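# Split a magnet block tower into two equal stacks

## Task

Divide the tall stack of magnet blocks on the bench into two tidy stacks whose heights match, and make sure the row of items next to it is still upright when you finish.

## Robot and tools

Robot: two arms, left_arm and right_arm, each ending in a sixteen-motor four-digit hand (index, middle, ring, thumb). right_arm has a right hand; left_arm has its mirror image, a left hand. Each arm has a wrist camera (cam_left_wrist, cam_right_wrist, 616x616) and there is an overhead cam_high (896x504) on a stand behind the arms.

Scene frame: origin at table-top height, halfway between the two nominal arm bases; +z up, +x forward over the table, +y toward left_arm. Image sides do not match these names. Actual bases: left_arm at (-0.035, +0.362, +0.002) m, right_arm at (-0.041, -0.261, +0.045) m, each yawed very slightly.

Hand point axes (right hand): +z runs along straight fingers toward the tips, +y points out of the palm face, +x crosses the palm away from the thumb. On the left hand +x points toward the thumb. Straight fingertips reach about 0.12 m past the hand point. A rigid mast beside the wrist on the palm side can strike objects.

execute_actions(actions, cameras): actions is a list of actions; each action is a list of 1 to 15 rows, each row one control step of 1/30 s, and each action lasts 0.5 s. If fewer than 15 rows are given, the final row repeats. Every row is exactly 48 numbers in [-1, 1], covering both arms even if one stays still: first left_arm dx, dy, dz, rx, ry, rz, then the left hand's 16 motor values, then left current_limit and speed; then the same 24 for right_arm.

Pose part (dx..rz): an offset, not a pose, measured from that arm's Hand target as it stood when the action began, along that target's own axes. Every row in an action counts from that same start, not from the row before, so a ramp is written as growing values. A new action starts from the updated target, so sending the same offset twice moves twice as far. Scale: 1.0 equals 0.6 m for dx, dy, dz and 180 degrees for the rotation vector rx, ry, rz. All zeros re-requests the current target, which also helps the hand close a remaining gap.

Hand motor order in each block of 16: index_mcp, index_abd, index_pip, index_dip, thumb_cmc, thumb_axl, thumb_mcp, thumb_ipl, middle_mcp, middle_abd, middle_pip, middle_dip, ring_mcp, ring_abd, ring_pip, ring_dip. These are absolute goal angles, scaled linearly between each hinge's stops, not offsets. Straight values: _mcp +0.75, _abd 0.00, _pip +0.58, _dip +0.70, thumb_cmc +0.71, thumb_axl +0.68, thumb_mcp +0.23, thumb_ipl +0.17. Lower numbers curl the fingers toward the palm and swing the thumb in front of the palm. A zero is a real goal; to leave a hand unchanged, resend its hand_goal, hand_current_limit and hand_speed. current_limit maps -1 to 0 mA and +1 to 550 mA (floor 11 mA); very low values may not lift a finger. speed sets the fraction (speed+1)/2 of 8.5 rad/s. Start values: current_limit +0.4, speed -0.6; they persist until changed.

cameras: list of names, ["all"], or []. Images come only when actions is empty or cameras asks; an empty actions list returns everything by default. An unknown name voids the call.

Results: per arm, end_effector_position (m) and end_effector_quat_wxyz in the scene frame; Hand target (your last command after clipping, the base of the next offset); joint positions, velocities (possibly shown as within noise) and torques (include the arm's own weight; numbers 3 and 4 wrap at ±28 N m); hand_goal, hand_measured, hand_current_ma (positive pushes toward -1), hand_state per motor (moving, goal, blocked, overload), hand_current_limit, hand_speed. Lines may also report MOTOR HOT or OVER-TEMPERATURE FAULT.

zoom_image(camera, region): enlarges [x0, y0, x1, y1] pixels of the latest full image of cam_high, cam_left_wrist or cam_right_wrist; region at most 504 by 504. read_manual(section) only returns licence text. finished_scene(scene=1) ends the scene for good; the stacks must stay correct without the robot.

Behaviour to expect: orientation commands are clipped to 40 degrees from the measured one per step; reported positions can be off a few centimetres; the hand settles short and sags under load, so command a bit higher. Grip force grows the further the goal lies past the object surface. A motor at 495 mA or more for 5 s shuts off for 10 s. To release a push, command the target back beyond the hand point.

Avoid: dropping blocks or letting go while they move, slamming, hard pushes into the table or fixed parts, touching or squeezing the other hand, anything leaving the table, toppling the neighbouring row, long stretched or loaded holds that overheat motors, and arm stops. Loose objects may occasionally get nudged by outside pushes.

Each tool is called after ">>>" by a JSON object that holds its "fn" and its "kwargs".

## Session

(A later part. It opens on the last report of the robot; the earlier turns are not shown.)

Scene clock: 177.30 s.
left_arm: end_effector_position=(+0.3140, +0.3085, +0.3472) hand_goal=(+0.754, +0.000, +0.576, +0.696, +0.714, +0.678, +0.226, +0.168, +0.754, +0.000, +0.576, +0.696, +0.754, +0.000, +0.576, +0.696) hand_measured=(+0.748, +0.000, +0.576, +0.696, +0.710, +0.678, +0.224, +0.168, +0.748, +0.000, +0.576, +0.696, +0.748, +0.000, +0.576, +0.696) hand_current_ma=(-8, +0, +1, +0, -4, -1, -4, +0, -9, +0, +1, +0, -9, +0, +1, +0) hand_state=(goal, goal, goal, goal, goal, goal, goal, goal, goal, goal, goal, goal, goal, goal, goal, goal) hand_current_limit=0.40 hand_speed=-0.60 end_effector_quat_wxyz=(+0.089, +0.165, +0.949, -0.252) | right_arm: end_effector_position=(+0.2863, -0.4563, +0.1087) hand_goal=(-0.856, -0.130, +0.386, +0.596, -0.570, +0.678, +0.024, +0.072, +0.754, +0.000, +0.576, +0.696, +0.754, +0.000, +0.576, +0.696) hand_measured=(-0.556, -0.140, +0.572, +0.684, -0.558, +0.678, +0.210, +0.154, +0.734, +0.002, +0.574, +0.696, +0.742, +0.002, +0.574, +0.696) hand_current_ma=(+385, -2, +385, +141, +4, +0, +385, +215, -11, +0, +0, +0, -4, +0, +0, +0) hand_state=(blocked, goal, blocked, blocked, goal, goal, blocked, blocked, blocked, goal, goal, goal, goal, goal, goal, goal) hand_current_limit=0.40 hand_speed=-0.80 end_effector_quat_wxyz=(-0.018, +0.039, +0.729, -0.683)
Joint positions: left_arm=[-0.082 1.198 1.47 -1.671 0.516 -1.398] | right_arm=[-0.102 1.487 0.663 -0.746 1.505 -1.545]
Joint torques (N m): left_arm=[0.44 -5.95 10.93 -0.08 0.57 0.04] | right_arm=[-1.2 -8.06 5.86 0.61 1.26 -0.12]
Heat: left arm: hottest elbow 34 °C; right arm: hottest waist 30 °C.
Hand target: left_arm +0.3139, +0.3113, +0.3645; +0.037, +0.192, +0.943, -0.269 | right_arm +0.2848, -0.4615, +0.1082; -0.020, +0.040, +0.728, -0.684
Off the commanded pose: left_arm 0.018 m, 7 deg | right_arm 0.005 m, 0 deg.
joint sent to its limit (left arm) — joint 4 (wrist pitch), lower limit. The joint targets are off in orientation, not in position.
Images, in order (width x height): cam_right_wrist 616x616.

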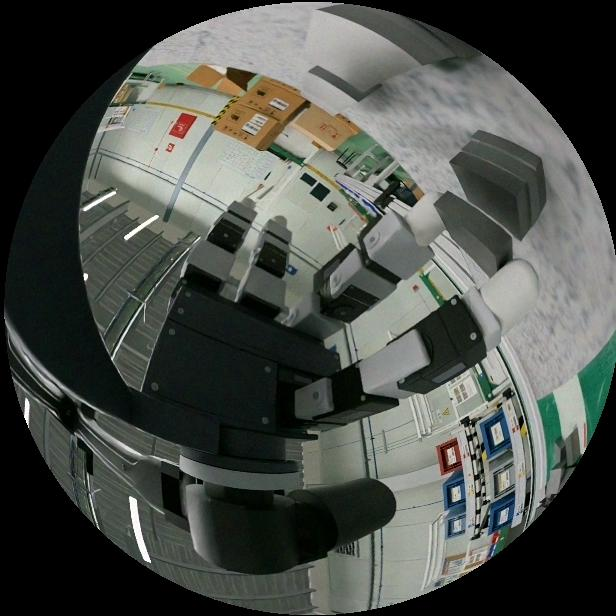

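>>> {"fn": "execute_actions", "kwargs": {"actions": [[[0,0,0,0,0,0,0.754,0,0.576,0.696,0.714,0.678,0.226,0.168,0.754,0,0.576,0.696,0.754,0,0.576,0.696,0.4,-0.6,0.016,-0.004,0.002,0,0.022,0,-0.857,-0.13,0.386,0.595,-0.571,0.678,0.023,0.071,0.754,0,0.576,0.696,0.754,0,0.576,0.696,0.4,-0.8]]], "cameras": ["cam_right_wrist"]}}

>>> {"fn": "zoom_image", "kwargs": {"camera": "cam_right_wrist", "region": [400, 110, 570, 280]}}

Scene clock: 179.27 s.
left_arm: end_effector_position=(+0.3140, +0.3085, +0.3472) hand_goal=(+0.754, +0.000, +0.576, +0.696, +0.714, +0.678, +0.226, +0.168, +0.754, +0.000, +0.576, +0.696, +0.754, +0.000, +0.576, +0.696) hand_measured=(+0.748, +0.000, +0.576, +0.696, +0.710, +0.678, +0.224, +0.168, +0.748, +0.000, +0.576, +0.696, +0.748, +0.000, +0.576, +0.696) hand_current_ma=(-8, +0, +1, +0, -4, -1, -4, +0, -9, +0, +1, +0, -9, +0, +1, +0) hand_state=(goal, goal, goal, goal, goal, goal, goal, goal, goal, goal, goal, goal, goal, goal, goal, goal) hand_current_limit=0.40 hand_speed=-0.60 end_effector_quat_wxyz=(+0.089, +0.165, +0.949, -0.252) | right_arm: end_effector_position=(+0.2689, -0.4582, +0.1070) hand_goal=(-0.856, -0.130, +0.386, +0.596, -0.570, +0.678, +0.024, +0.072, +0.754, +0.000, +0.576, +0.696, +0.754, +0.000, +0.576, +0.696) hand_measured=(-0.556, -0.140, +0.572, +0.684, -0.558, +0.678, +0.210, +0.154, +0.734, +0.002, +0.574, +0.696, +0.742, +0.002, +0.574, +0.696) hand_current_ma=(+385, -2, +385, +141, +4, +0, +385, +215, -11, +0, +0, +0, -4, +0, +0, +0) hand_state=(blocked, goal, blocked, blocked, goal, goal, blocked, blocked, blocked, goal, goal, goal, goal, goal, goal, goal) hand_current_limit=0.40 hand_speed=-0.80 end_effector_quat_wxyz=(-0.035, +0.039, +0.733, -0.679)
Joint positions: left_arm=[-0.082 1.198 1.47 -1.671 0.516 -1.398] | right_arm=[-0.114 1.487 0.663 -0.895 1.493 -1.422]
Joint torques (N m): left_arm=[1.2 -6.42 10.96 0.01 0.56 0.04] | right_arm=[-1.03 -7.53 7.21 -0.32 1.01 0.18]
Heat: left arm: hottest elbow 34 °C; right arm: hottest waist 30 °C.
Hand target: left_arm +0.3139, +0.3113, +0.3645; +0.037, +0.192, +0.943, -0.269 | right_arm +0.2750, -0.4620, +0.1103; -0.045, +0.063, +0.727, -0.682
Off the commanded pose: left_arm 0.018 m, 7 deg | right_arm 0.008 m, 3 deg.
joint sent to its limit (left arm) — joint 4 (wrist pitch), lower limit. The joint targets are off in orientation, not in position.
Images, in order (width x height): cam_right_wrist 616x616.

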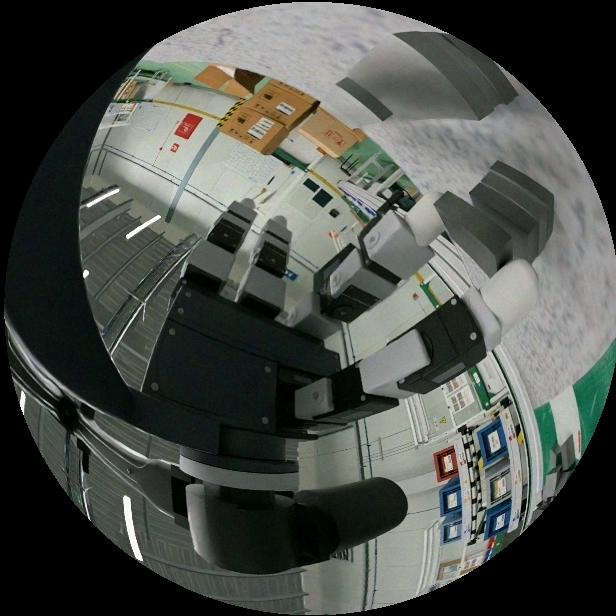

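Scaled by 2.965 from the camera's 616x616 image, which has a finer 880x880 frame.

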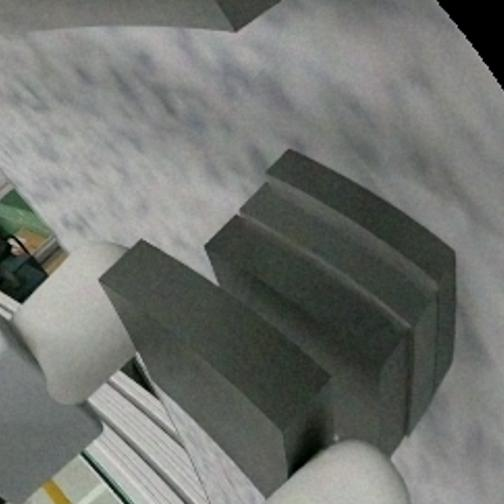

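>>> {"fn": "execute_actions", "kwargs": {"actions": [[[0,0,0,0,0,0,0.754,0,0.576,0.696,0.714,0.678,0.226,0.168,0.754,0,0.576,0.696,0.754,0,0.576,0.696,0.4,-0.6,-0.003,0.012,0,0,0.006,0,-0.857,-0.13,0.386,0.595,-0.571,0.678,0.023,0.071,0.754,0,0.576,0.696,0.754,0,0.576,0.696,0.4,-0.8]]], "cameras": ["cam_right_wrist"]}}

>>> {"fn": "zoom_image", "kwargs": {"camera": "cam_right_wrist", "region": [400, 110, 570, 280]}}

Scene clock: 180.83 s.
left_arm: end_effector_position=(+0.3140, +0.3085, +0.3472) hand_goal=(+0.754, +0.000, +0.576, +0.696, +0.714, +0.678, +0.226, +0.168, +0.754, +0.000, +0.576, +0.696, +0.754, +0.000, +0.576, +0.696) hand_measured=(+0.748, +0.000, +0.576, +0.696, +0.710, +0.678, +0.224, +0.168, +0.748, +0.000, +0.576, +0.696, +0.748, +0.000, +0.576, +0.696) hand_current_ma=(-8, +0, +1, +0, -4, -1, -4, +0, -9, +0, +1, +0, -9, +0, +1, +0) hand_state=(goal, goal, goal, goal, goal, goal, goal, goal, goal, goal, goal, goal, goal, goal, goal, goal) hand_current_limit=0.40 hand_speed=-0.60 end_effector_quat_wxyz=(+0.089, +0.165, +0.949, -0.252) | right_arm: end_effector_position=(+0.2601, -0.4569, +0.0957) hand_goal=(-0.856, -0.130, +0.386, +0.596, -0.570, +0.678, +0.024, +0.072, +0.754, +0.000, +0.576, +0.696, +0.754, +0.000, +0.576, +0.696) hand_measured=(-0.556, -0.142, +0.572, +0.684, -0.558, +0.678, +0.210, +0.154, +0.734, +0.002, +0.574, +0.696, +0.742, +0.002, +0.574, +0.696) hand_current_ma=(+385, -3, +385, +141, +4, +0, +385, +215, -11, +0, +0, +0, -4, +0, +0, +0) hand_state=(blocked, goal, blocked, blocked, goal, goal, blocked, blocked, blocked, goal, goal, goal, goal, goal, goal, goal) hand_current_limit=0.40 hand_speed=-0.80 end_effector_quat_wxyz=(-0.048, +0.038, +0.735, -0.675)
Joint positions: left_arm=[-0.082 1.198 1.47 -1.671 0.516 -1.398] | right_arm=[-0.114 1.542 0.677 -1.041 1.482 -1.253]
Joint torques (N m): left_arm=[0.38 -6.24 11 0.09 0.53 0.04] | right_arm=[-1.08 -7.65 8.51 -0.58 0.95 0.17]
Heat: left arm: hottest elbow 34 °C; right arm: hottest waist 30 °C.
Hand target: left_arm +0.3139, +0.3113, +0.3645; +0.037, +0.192, +0.943, -0.269 | right_arm +0.2770, -0.4618, +0.1033; -0.052, +0.070, +0.727, -0.681
Off the commanded pose: left_arm 0.018 m, 7 deg | right_arm 0.019 m, 4 deg.
joint sent to its limit (left arm) — joint 4 (wrist pitch), lower limit. The joint targets are off in orientation, not in position.
Images, in order (width x height): cam_right_wrist 616x616.

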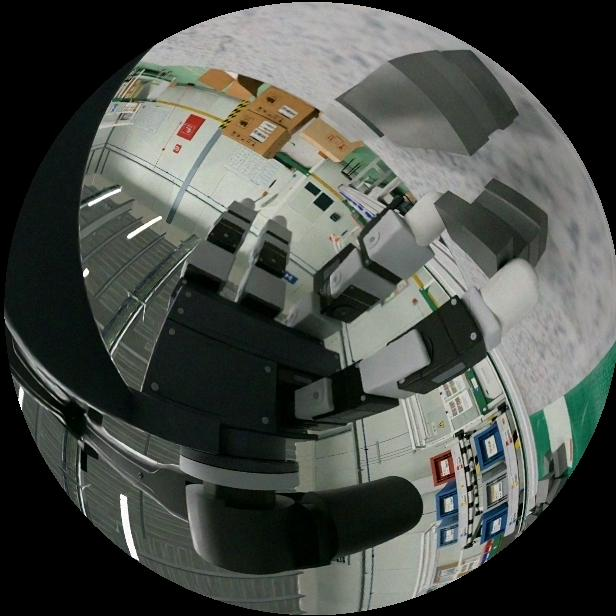

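Scaled by 2.965 from the camera's 616x616 image, which has a finer 880x880 frame.

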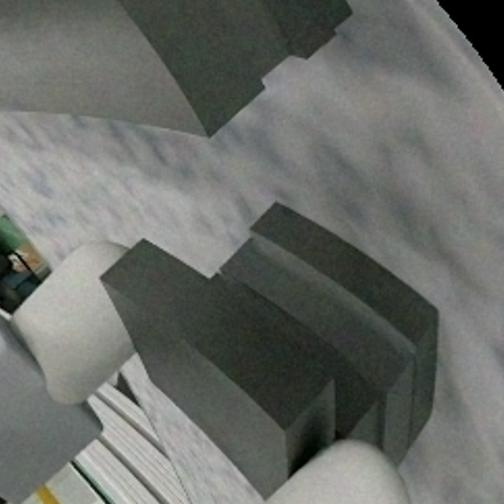

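>>> {"fn": "execute_actions", "kwargs": {"actions": [[[0,0,0,0,0,0,0.754,0,0.576,0.696,0.714,0.678,0.226,0.168,0.754,0,0.576,0.696,0.754,0,0.576,0.696,0.4,-0.6,-0.012,-0.03,0,0,0,0,-0.857,-0.13,0.386,0.595,-0.571,0.678,0.023,0.071,0.754,0,0.576,0.696,0.754,0,0.576,0.696,0.4,-0.8]]], "cameras": []}}

Scene clock: 182.20 s.
left_arm: end_effector_position=(+0.3140, +0.3085, +0.3472) hand_goal=(+0.754, +0.000, +0.576, +0.696, +0.714, +0.678, +0.226, +0.168, +0.754, +0.000, +0.576, +0.696, +0.754, +0.000, +0.576, +0.696) hand_measured=(+0.748, +0.000, +0.576, +0.696, +0.710, +0.678, +0.224, +0.168, +0.748, +0.000, +0.576, +0.696, +0.748, +0.000, +0.576, +0.696) hand_current_ma=(-8, +0, +1, +0, -4, -1, -4, +0, -9, +0, +1, +0, -9, +0, +1, +0) hand_state=(goal, goal, goal, goal, goal, goal, goal, goal, goal, goal, goal, goal, goal, goal, goal, goal) hand_current_limit=0.40 hand_speed=-0.60 end_effector_quat_wxyz=(+0.089, +0.165, +0.949, -0.252) | right_arm: end_effector_position=(+0.2672, -0.4588, +0.1131) hand_goal=(-0.856, -0.130, +0.386, +0.596, -0.570, +0.678, +0.024, +0.072, +0.754, +0.000, +0.576, +0.696, +0.754, +0.000, +0.576, +0.696) hand_measured=(-0.556, -0.142, +0.572, +0.684, -0.558, +0.678, +0.210, +0.154, +0.734, +0.002, +0.574, +0.696, +0.742, +0.002, +0.574, +0.696) hand_current_ma=(+385, -3, +385, +141, +4, +0, +385, +215, -11, +0, +0, +0, -4, +0, +0, +0) hand_state=(blocked, goal, blocked, blocked, goal, goal, blocked, blocked, blocked, goal, goal, goal, goal, goal, goal, goal) hand_current_limit=0.40 hand_speed=-0.80 end_effector_quat_wxyz=(-0.052, +0.043, +0.734, -0.676)
Joint positions: left_arm=[-0.082 1.198 1.47 -1.671 0.516 -1.398] | right_arm=[-0.117 1.546 0.735 -1.209 1.481 -1.139]
Joint torques (N m): left_arm=[0.67 -6.42 10.97 0.02 0.59 0.03] | right_arm=[-1.14 -7.88 8.8 -0.75 0.92 0.17]
Heat: left arm: hottest elbow 34 °C; right arm: hottest waist 30 °C.
Hand target: left_arm +0.3139, +0.3113, +0.3645; +0.037, +0.192, +0.943, -0.269 | right_arm +0.2836, -0.4641, +0.1214; -0.052, +0.070, +0.727, -0.681
Off the commanded pose: left_arm 0.018 m, 7 deg | right_arm 0.019 m, 3 deg.
joint sent to its limit (left arm) — joint 4 (wrist pitch), lower limit. The joint targets are off in orientation, not in position.
No camera images: "cameras" was empty.

>>> {"fn": "execute_actions", "kwargs": {"actions": [[[0,0,0,0,0,0,0.754,0,0.576,0.696,0.714,0.678,0.226,0.168,0.754,0,0.576,0.696,0.754,0,0.576,0.696,0.4,-0.6,-0.010,-0.006,0,0,0,0.01,-0.857,-0.13,0.386,0.595,-0.571,0.678,0.023,0.071,0.754,0,0.576,0.696,0.754,0,0.576,0.696,0.4,-0.8]]], "cameras": []}}

Scene clock: 183.63 s.
left_arm: end_effector_position=(+0.3140, +0.3085, +0.3472) hand_goal=(+0.754, +0.000, +0.576, +0.696, +0.714, +0.678, +0.226, +0.168, +0.754, +0.000, +0.576, +0.696, +0.754, +0.000, +0.576, +0.696) hand_measured=(+0.748, +0.000, +0.576, +0.696, +0.710, +0.678, +0.224, +0.168, +0.748, +0.000, +0.576, +0.696, +0.748, +0.000, +0.576, +0.696) hand_current_ma=(-8, +0, +1, +0, -4, -1, -4, +0, -9, +0, +1, +0, -9, +0, +1, +0) hand_state=(goal, goal, goal, goal, goal, goal, goal, goal, goal, goal, goal, goal, goal, goal, goal, goal) hand_current_limit=0.40 hand_speed=-0.60 end_effector_quat_wxyz=(+0.089, +0.165, +0.949, -0.252) | right_arm: end_effector_position=(+0.2735, -0.4601, +0.1170) hand_goal=(-0.856, -0.130, +0.386, +0.596, -0.570, +0.678, +0.024, +0.072, +0.754, +0.000, +0.576, +0.696, +0.754, +0.000, +0.576, +0.696) hand_measured=(-0.556, -0.142, +0.572, +0.684, -0.558, +0.678, +0.210, +0.154, +0.734, +0.002, +0.574, +0.696, +0.742, +0.002, +0.574, +0.696) hand_current_ma=(+385, -3, +385, +141, +4, +0, +385, +215, -11, +0, +0, +0, -4, +0, +0, +0) hand_state=(blocked, goal, blocked, blocked, goal, goal, blocked, blocked, blocked, goal, goal, goal, goal, goal, goal, goal) hand_current_limit=0.40 hand_speed=-0.80 end_effector_quat_wxyz=(-0.044, +0.057, +0.731, -0.678)
Joint positions: left_arm=[-0.082 1.198 1.47 -1.671 0.516 -1.398] | right_arm=[-0.117 1.575 0.767 -1.315 1.481 -1.003]
Joint torques (N m): left_arm=[0.85 -6.42 10.85 -0.01 0.55 0.02] | right_arm=[-1.08 -8.35 8.62 -0.87 0.85 0.2]
Heat: left arm: hottest elbow 34 °C; right arm: hottest waist 30 °C.
Hand target: left_arm +0.3139, +0.3113, +0.3645; +0.037, +0.192, +0.943, -0.269 | right_arm +0.2894, -0.4654, +0.1250; -0.041, +0.081, +0.726, -0.682
Off the commanded pose: left_arm 0.018 m, 7 deg | right_arm 0.019 m, 3 deg.
joint sent to its limit (left arm) — joint 4 (wrist pitch), lower limit. The joint targets are off in orientation, not in position.
No camera images: "cameras" was empty.

>>> {"fn": "execute_actions", "kwargs": {"actions": [[[0,0,0,0,0,0,0.754,0,0.576,0.696,0.714,0.678,0.226,0.168,0.754,0,0.576,0.696,0.754,0,0.576,0.696,0.4,-0.6,0.017,0.024,0,0,0,-0.003,-0.857,-0.13,0.386,0.595,-0.571,0.678,0.023,0.071,0.754,0,0.576,0.696,0.754,0,0.576,0.696,0.4,-0.8]]], "cameras": ["cam_right_wrist"]}}

>>> {"fn": "zoom_image", "kwargs": {"camera": "cam_right_wrist", "region": [400, 110, 570, 280]}}

Scene clock: 184.97 s.
left_arm: end_effector_position=(+0.3140, +0.3085, +0.3472) hand_goal=(+0.754, +0.000, +0.576, +0.696, +0.714, +0.678, +0.226, +0.168, +0.754, +0.000, +0.576, +0.696, +0.754, +0.000, +0.576, +0.696) hand_measured=(+0.748, +0.000, +0.576, +0.696, +0.710, +0.678, +0.224, +0.168, +0.748, +0.000, +0.576, +0.696, +0.748, +0.000, +0.576, +0.696) hand_current_ma=(-8, +0, +1, +0, -4, -1, -4, +0, -9, +0, +1, +0, -9, +0, +1, +0) hand_state=(goal, goal, goal, goal, goal, goal, goal, goal, goal, goal, goal, goal, goal, goal, goal, goal) hand_current_limit=0.40 hand_speed=-0.60 end_effector_quat_wxyz=(+0.089, +0.165, +0.949, -0.252) | right_arm: end_effector_position=(+0.2691, -0.4602, +0.1060) hand_goal=(-0.856, -0.130, +0.386, +0.596, -0.570, +0.678, +0.024, +0.072, +0.754, +0.000, +0.576, +0.696, +0.754, +0.000, +0.576, +0.696) hand_measured=(-0.556, -0.142, +0.572, +0.684, -0.558, +0.678, +0.210, +0.154, +0.734, +0.002, +0.574, +0.696, +0.742, +0.002, +0.574, +0.696) hand_current_ma=(+385, -3, +385, +141, +4, +0, +385, +215, -11, +0, +0, +0, -4, +0, +0, +0) hand_state=(blocked, goal, blocked, blocked, goal, goal, blocked, blocked, blocked, goal, goal, goal, goal, goal, goal, goal) hand_current_limit=0.40 hand_speed=-0.80 end_effector_quat_wxyz=(-0.047, +0.063, +0.730, -0.679)
Joint positions: left_arm=[-0.082 1.198 1.47 -1.671 0.516 -1.398] | right_arm=[-0.117 1.626 0.767 -1.388 1.476 -0.875]
Joint torques (N m): left_arm=[0.56 -6.48 11.11 -0.17 0.57 0.04] | right_arm=[-0.56 -8.59 7.17 -1.06 0.77 0.19]
Heat: left arm: hottest elbow 34 °C; right arm: hottest waist 30 °C.
Hand target: left_arm +0.3139, +0.3113, +0.3645; +0.037, +0.192, +0.943, -0.269 | right_arm +0.2802, -0.4628, +0.1102; -0.044, +0.078, +0.726, -0.682
Off the commanded pose: left_arm 0.018 m, 7 deg | right_arm 0.012 m, 2 deg.
joint sent to its limit (left arm) — joint 4 (wrist pitch), lower limit. The joint targets are off in orientation, not in position.
Images, in order (width x height): cam_right_wrist 616x616.

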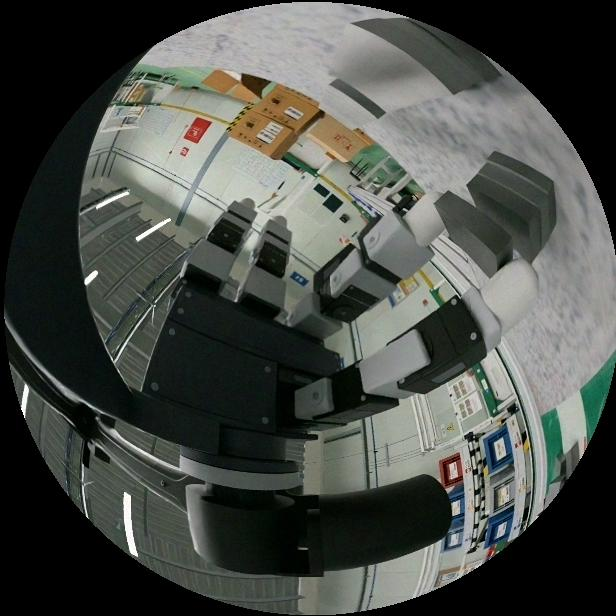

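Scaled by 2.965 from the camera's 616x616 image, which has a finer 880x880 frame.

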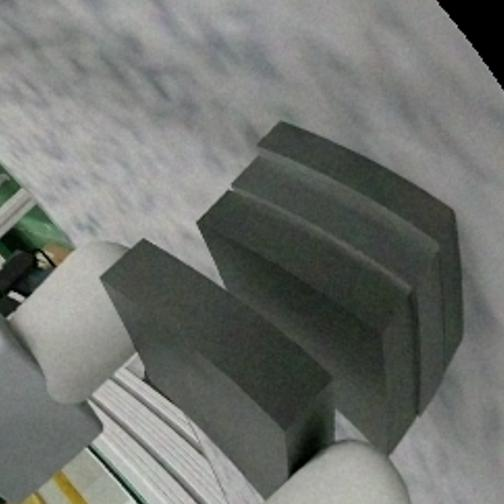

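>>> {"fn": "execute_actions", "kwargs": {"actions": [[[0,0,0,0,0,0,0.754,0,0.576,0.696,0.714,0.678,0.226,0.168,0.754,0,0.576,0.696,0.754,0,0.576,0.696,0.4,-0.6,-0.008,-0.004,0,0,0,0,-0.857,-0.13,0.386,0.595,-0.571,0.678,0.023,0.071,0.754,0,0.576,0.696,0.754,0,0.576,0.696,0.4,-0.8]]], "cameras": []}}

Scene clock: 186.47 s.
left_arm: end_effector_position=(+0.3140, +0.3085, +0.3472) hand_goal=(+0.754, +0.000, +0.576, +0.696, +0.714, +0.678, +0.226, +0.168, +0.754, +0.000, +0.576, +0.696, +0.754, +0.000, +0.576, +0.696) hand_measured=(+0.748, +0.000, +0.576, +0.696, +0.710, +0.678, +0.224, +0.168, +0.748, +0.000, +0.576, +0.696, +0.748, +0.000, +0.576, +0.696) hand_current_ma=(-8, +0, +1, +0, -4, -1, -4, +0, -9, +0, +1, +0, -9, +0, +1, +0) hand_state=(goal, goal, goal, goal, goal, goal, goal, goal, goal, goal, goal, goal, goal, goal, goal, goal) hand_current_limit=0.40 hand_speed=-0.60 end_effector_quat_wxyz=(+0.089, +0.165, +0.949, -0.252) | right_arm: end_effector_position=(+0.2695, -0.4606, +0.1066) hand_goal=(-0.856, -0.130, +0.386, +0.596, -0.570, +0.678, +0.024, +0.072, +0.754, +0.000, +0.576, +0.696, +0.754, +0.000, +0.576, +0.696) hand_measured=(-0.556, -0.142, +0.572, +0.684, -0.558, +0.678, +0.210, +0.154, +0.734, +0.002, +0.574, +0.696, +0.742, +0.002, +0.574, +0.696) hand_current_ma=(+385, -3, +385, +141, +4, +0, +385, +215, -11, +0, +0, +0, -4, +0, +0, +0) hand_state=(blocked, goal, blocked, blocked, goal, goal, blocked, blocked, blocked, goal, goal, goal, goal, goal, goal, goal) hand_current_limit=0.40 hand_speed=-0.80 end_effector_quat_wxyz=(-0.051, +0.062, +0.729, -0.680)
Joint positions: left_arm=[-0.082 1.198 1.47 -1.671 0.516 -1.398] | right_arm=[-0.117 1.644 0.781 -1.447 1.476 -0.82]
Joint torques (N m): left_arm=[0.67 -6.89 11.03 0.02 0.53 0.03] | right_arm=[-0.56 -8.76 7.83 -1.16 0.73 0.2]
Heat: left arm: hottest elbow 34 °C; right arm: hottest waist 30 °C.
Hand target: left_arm +0.3139, +0.3113, +0.3645; +0.037, +0.192, +0.943, -0.269 | right_arm +0.2849, -0.4638, +0.1127; -0.044, +0.078, +0.726, -0.682
Off the commanded pose: left_arm 0.018 m, 7 deg | right_arm 0.017 m, 2 deg.
joint sent to its limit (left arm) — joint 4 (wrist pitch), lower limit. The joint targets are off in orientation, not in position.
No camera images: "cameras" was empty.

>>> {"fn": "execute_actions", "kwargs": {"actions": [[[0,0,0,0,0,0,0.754,0,0.576,0.696,0.714,0.678,0.226,0.168,0.754,0,0.576,0.696,0.754,0,0.576,0.696,0.4,-0.6,-0.004,-0.008,0,-0.001,-0.003,-0.009,-0.857,-0.13,0.386,0.595,-0.571,0.678,0.023,0.071,0.754,0,0.576,0.696,0.754,0,0.576,0.696,0.4,-0.8]]], "cameras": []}}

Scene clock: 187.63 s.
left_arm: end_effector_position=(+0.3140, +0.3085, +0.3472) hand_goal=(+0.754, +0.000, +0.576, +0.696, +0.714, +0.678, +0.226, +0.168, +0.754, +0.000, +0.576, +0.696, +0.754, +0.000, +0.576, +0.696) hand_measured=(+0.748, +0.000, +0.576, +0.696, +0.710, +0.678, +0.224, +0.168, +0.748, +0.000, +0.576, +0.696, +0.748, +0.000, +0.576, +0.696) hand_current_ma=(-8, +0, +1, +0, -4, -1, -4, +0, -9, +0, +1, +0, -9, +0, +1, +0) hand_state=(goal, goal, goal, goal, goal, goal, goal, goal, goal, goal, goal, goal, goal, goal, goal, goal) hand_current_limit=0.40 hand_speed=-0.60 end_effector_quat_wxyz=(+0.089, +0.165, +0.949, -0.252) | right_arm: end_effector_position=(+0.2739, -0.4609, +0.1097) hand_goal=(-0.856, -0.130, +0.386, +0.596, -0.570, +0.678, +0.024, +0.072, +0.754, +0.000, +0.576, +0.696, +0.754, +0.000, +0.576, +0.696) hand_measured=(-0.556, -0.142, +0.572, +0.684, -0.558, +0.678, +0.210, +0.154, +0.734, +0.002, +0.574, +0.696, +0.742, +0.002, +0.574, +0.696) hand_current_ma=(+385, -3, +385, +141, +4, +0, +385, +215, -11, +0, +0, +0, -4, +0, +0, +0) hand_state=(blocked, goal, blocked, blocked, goal, goal, blocked, blocked, blocked, goal, goal, goal, goal, goal, goal, goal) hand_current_limit=0.40 hand_speed=-0.80 end_effector_quat_wxyz=(-0.053, +0.060, +0.729, -0.680)
Joint positions: left_arm=[-0.082 1.198 1.47 -1.671 0.516 -1.398] | right_arm=[-0.117 1.644 0.796 -1.454 1.476 -0.833]
Joint torques (N m): left_arm=[0.15 -6.36 10.95 -0.24 0.53 0.05] | right_arm=[-0.56 -9.52 7.8 -1.09 0.95 -0.13]
Heat: left arm: hottest elbow 34 °C; right arm: hottest waist 30 °C.
Hand target: left_arm +0.3139, +0.3113, +0.3645; +0.037, +0.192, +0.943, -0.269 | right_arm +0.2871, -0.4645, +0.1177; -0.050, +0.064, +0.728, -0.681
Off the commanded pose: left_arm 0.018 m, 7 deg | right_arm 0.016 m, 1 deg.
joint sent to its limit (left arm) — joint 4 (wrist pitch), lower limit. The joint targets are off in orientation, not in position.
No camera images: "cameras" was empty.

>>> {"fn": "execute_actions", "kwargs": {"actions": [[[0,0,0,0,0,0,0.754,0,0.576,0.696,0.714,0.678,0.226,0.168,0.754,0,0.576,0.696,0.754,0,0.576,0.696,0.4,-0.6,0.008,0.024,0,0,0,0,-0.857,-0.13,0.386,0.595,-0.571,0.678,0.023,0.071,0.754,0,0.576,0.696,0.754,0,0.576,0.696,0.4,-0.8]]], "cameras": ["cam_right_wrist"]}}

>>> {"fn": "zoom_image", "kwargs": {"camera": "cam_right_wrist", "region": [400, 110, 570, 280]}}

Scene clock: 188.50 s.
left_arm: end_effector_position=(+0.3140, +0.3085, +0.3472) hand_goal=(+0.754, +0.000, +0.576, +0.696, +0.714, +0.678, +0.226, +0.168, +0.754, +0.000, +0.576, +0.696, +0.754, +0.000, +0.576, +0.696) hand_measured=(+0.748, +0.000, +0.576, +0.696, +0.710, +0.678, +0.224, +0.168, +0.748, +0.000, +0.576, +0.696, +0.748, +0.000, +0.576, +0.696) hand_current_ma=(-8, +0, +1, +0, -4, -1, -4, +0, -9, +0, +1, +0, -9, +0, +1, +0) hand_state=(goal, goal, goal, goal, goal, goal, goal, goal, goal, goal, goal, goal, goal, goal, goal, goal) hand_current_limit=0.40 hand_speed=-0.60 end_effector_quat_wxyz=(+0.089, +0.165, +0.949, -0.252) | right_arm: end_effector_position=(+0.2720, -0.4607, +0.1013) hand_goal=(-0.856, -0.130, +0.386, +0.596, -0.570, +0.678, +0.024, +0.072, +0.754, +0.000, +0.576, +0.696, +0.754, +0.000, +0.576, +0.696) hand_measured=(-0.556, -0.142, +0.572, +0.684, -0.558, +0.678, +0.210, +0.154, +0.734, +0.002, +0.574, +0.696, +0.742, +0.002, +0.574, +0.696) hand_current_ma=(+385, -3, +385, +141, +4, +0, +385, +215, -11, +0, +0, +0, -4, +0, +0, +0) hand_state=(blocked, goal, blocked, blocked, goal, goal, blocked, blocked, blocked, goal, goal, goal, goal, goal, goal, goal) hand_current_limit=0.40 hand_speed=-0.80 end_effector_quat_wxyz=(-0.063, +0.050, +0.729, -0.679)
Joint positions: left_arm=[-0.082 1.198 1.47 -1.671 0.516 -1.398] | right_arm=[-0.117 1.671 0.796 -1.454 1.476 -0.833]
Joint torques (N m): left_arm=[0.56 -5.95 10.89 0.03 0.57 -0.03] | right_arm=[-0.21 -9.35 6.15 -0.36 0.82 0.17]
Heat: left arm: hottest elbow 34 °C; right arm: hottest waist 30 °C.
Hand target: left_arm +0.3139, +0.3113, +0.3645; +0.037, +0.192, +0.943, -0.269 | right_arm +0.2827, -0.4628, +0.1033; -0.050, +0.064, +0.728, -0.681
Off the commanded pose: left_arm 0.018 m, 7 deg | right_arm 0.011 m, 2 deg.
joint sent to its limit (left arm) — joint 4 (wrist pitch), lower limit. The joint targets are off in orientation, not in position.
Images, in order (width x height): cam_right_wrist 616x616.

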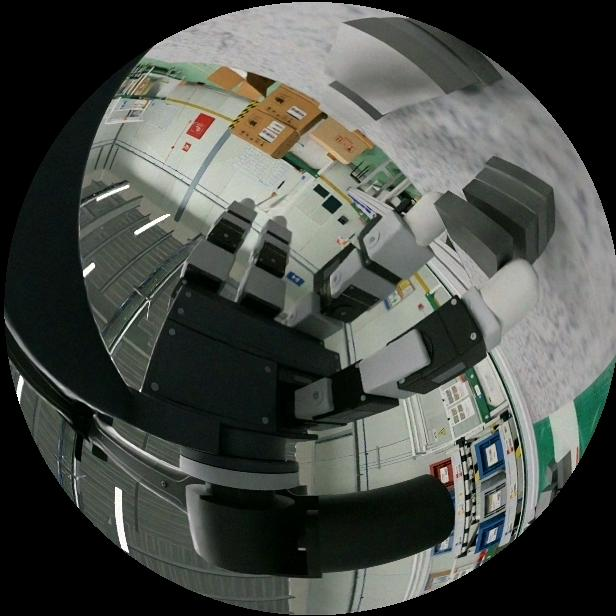

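Scaled by 2.965 from the camera's 616x616 image, which has a finer 880x880 frame.

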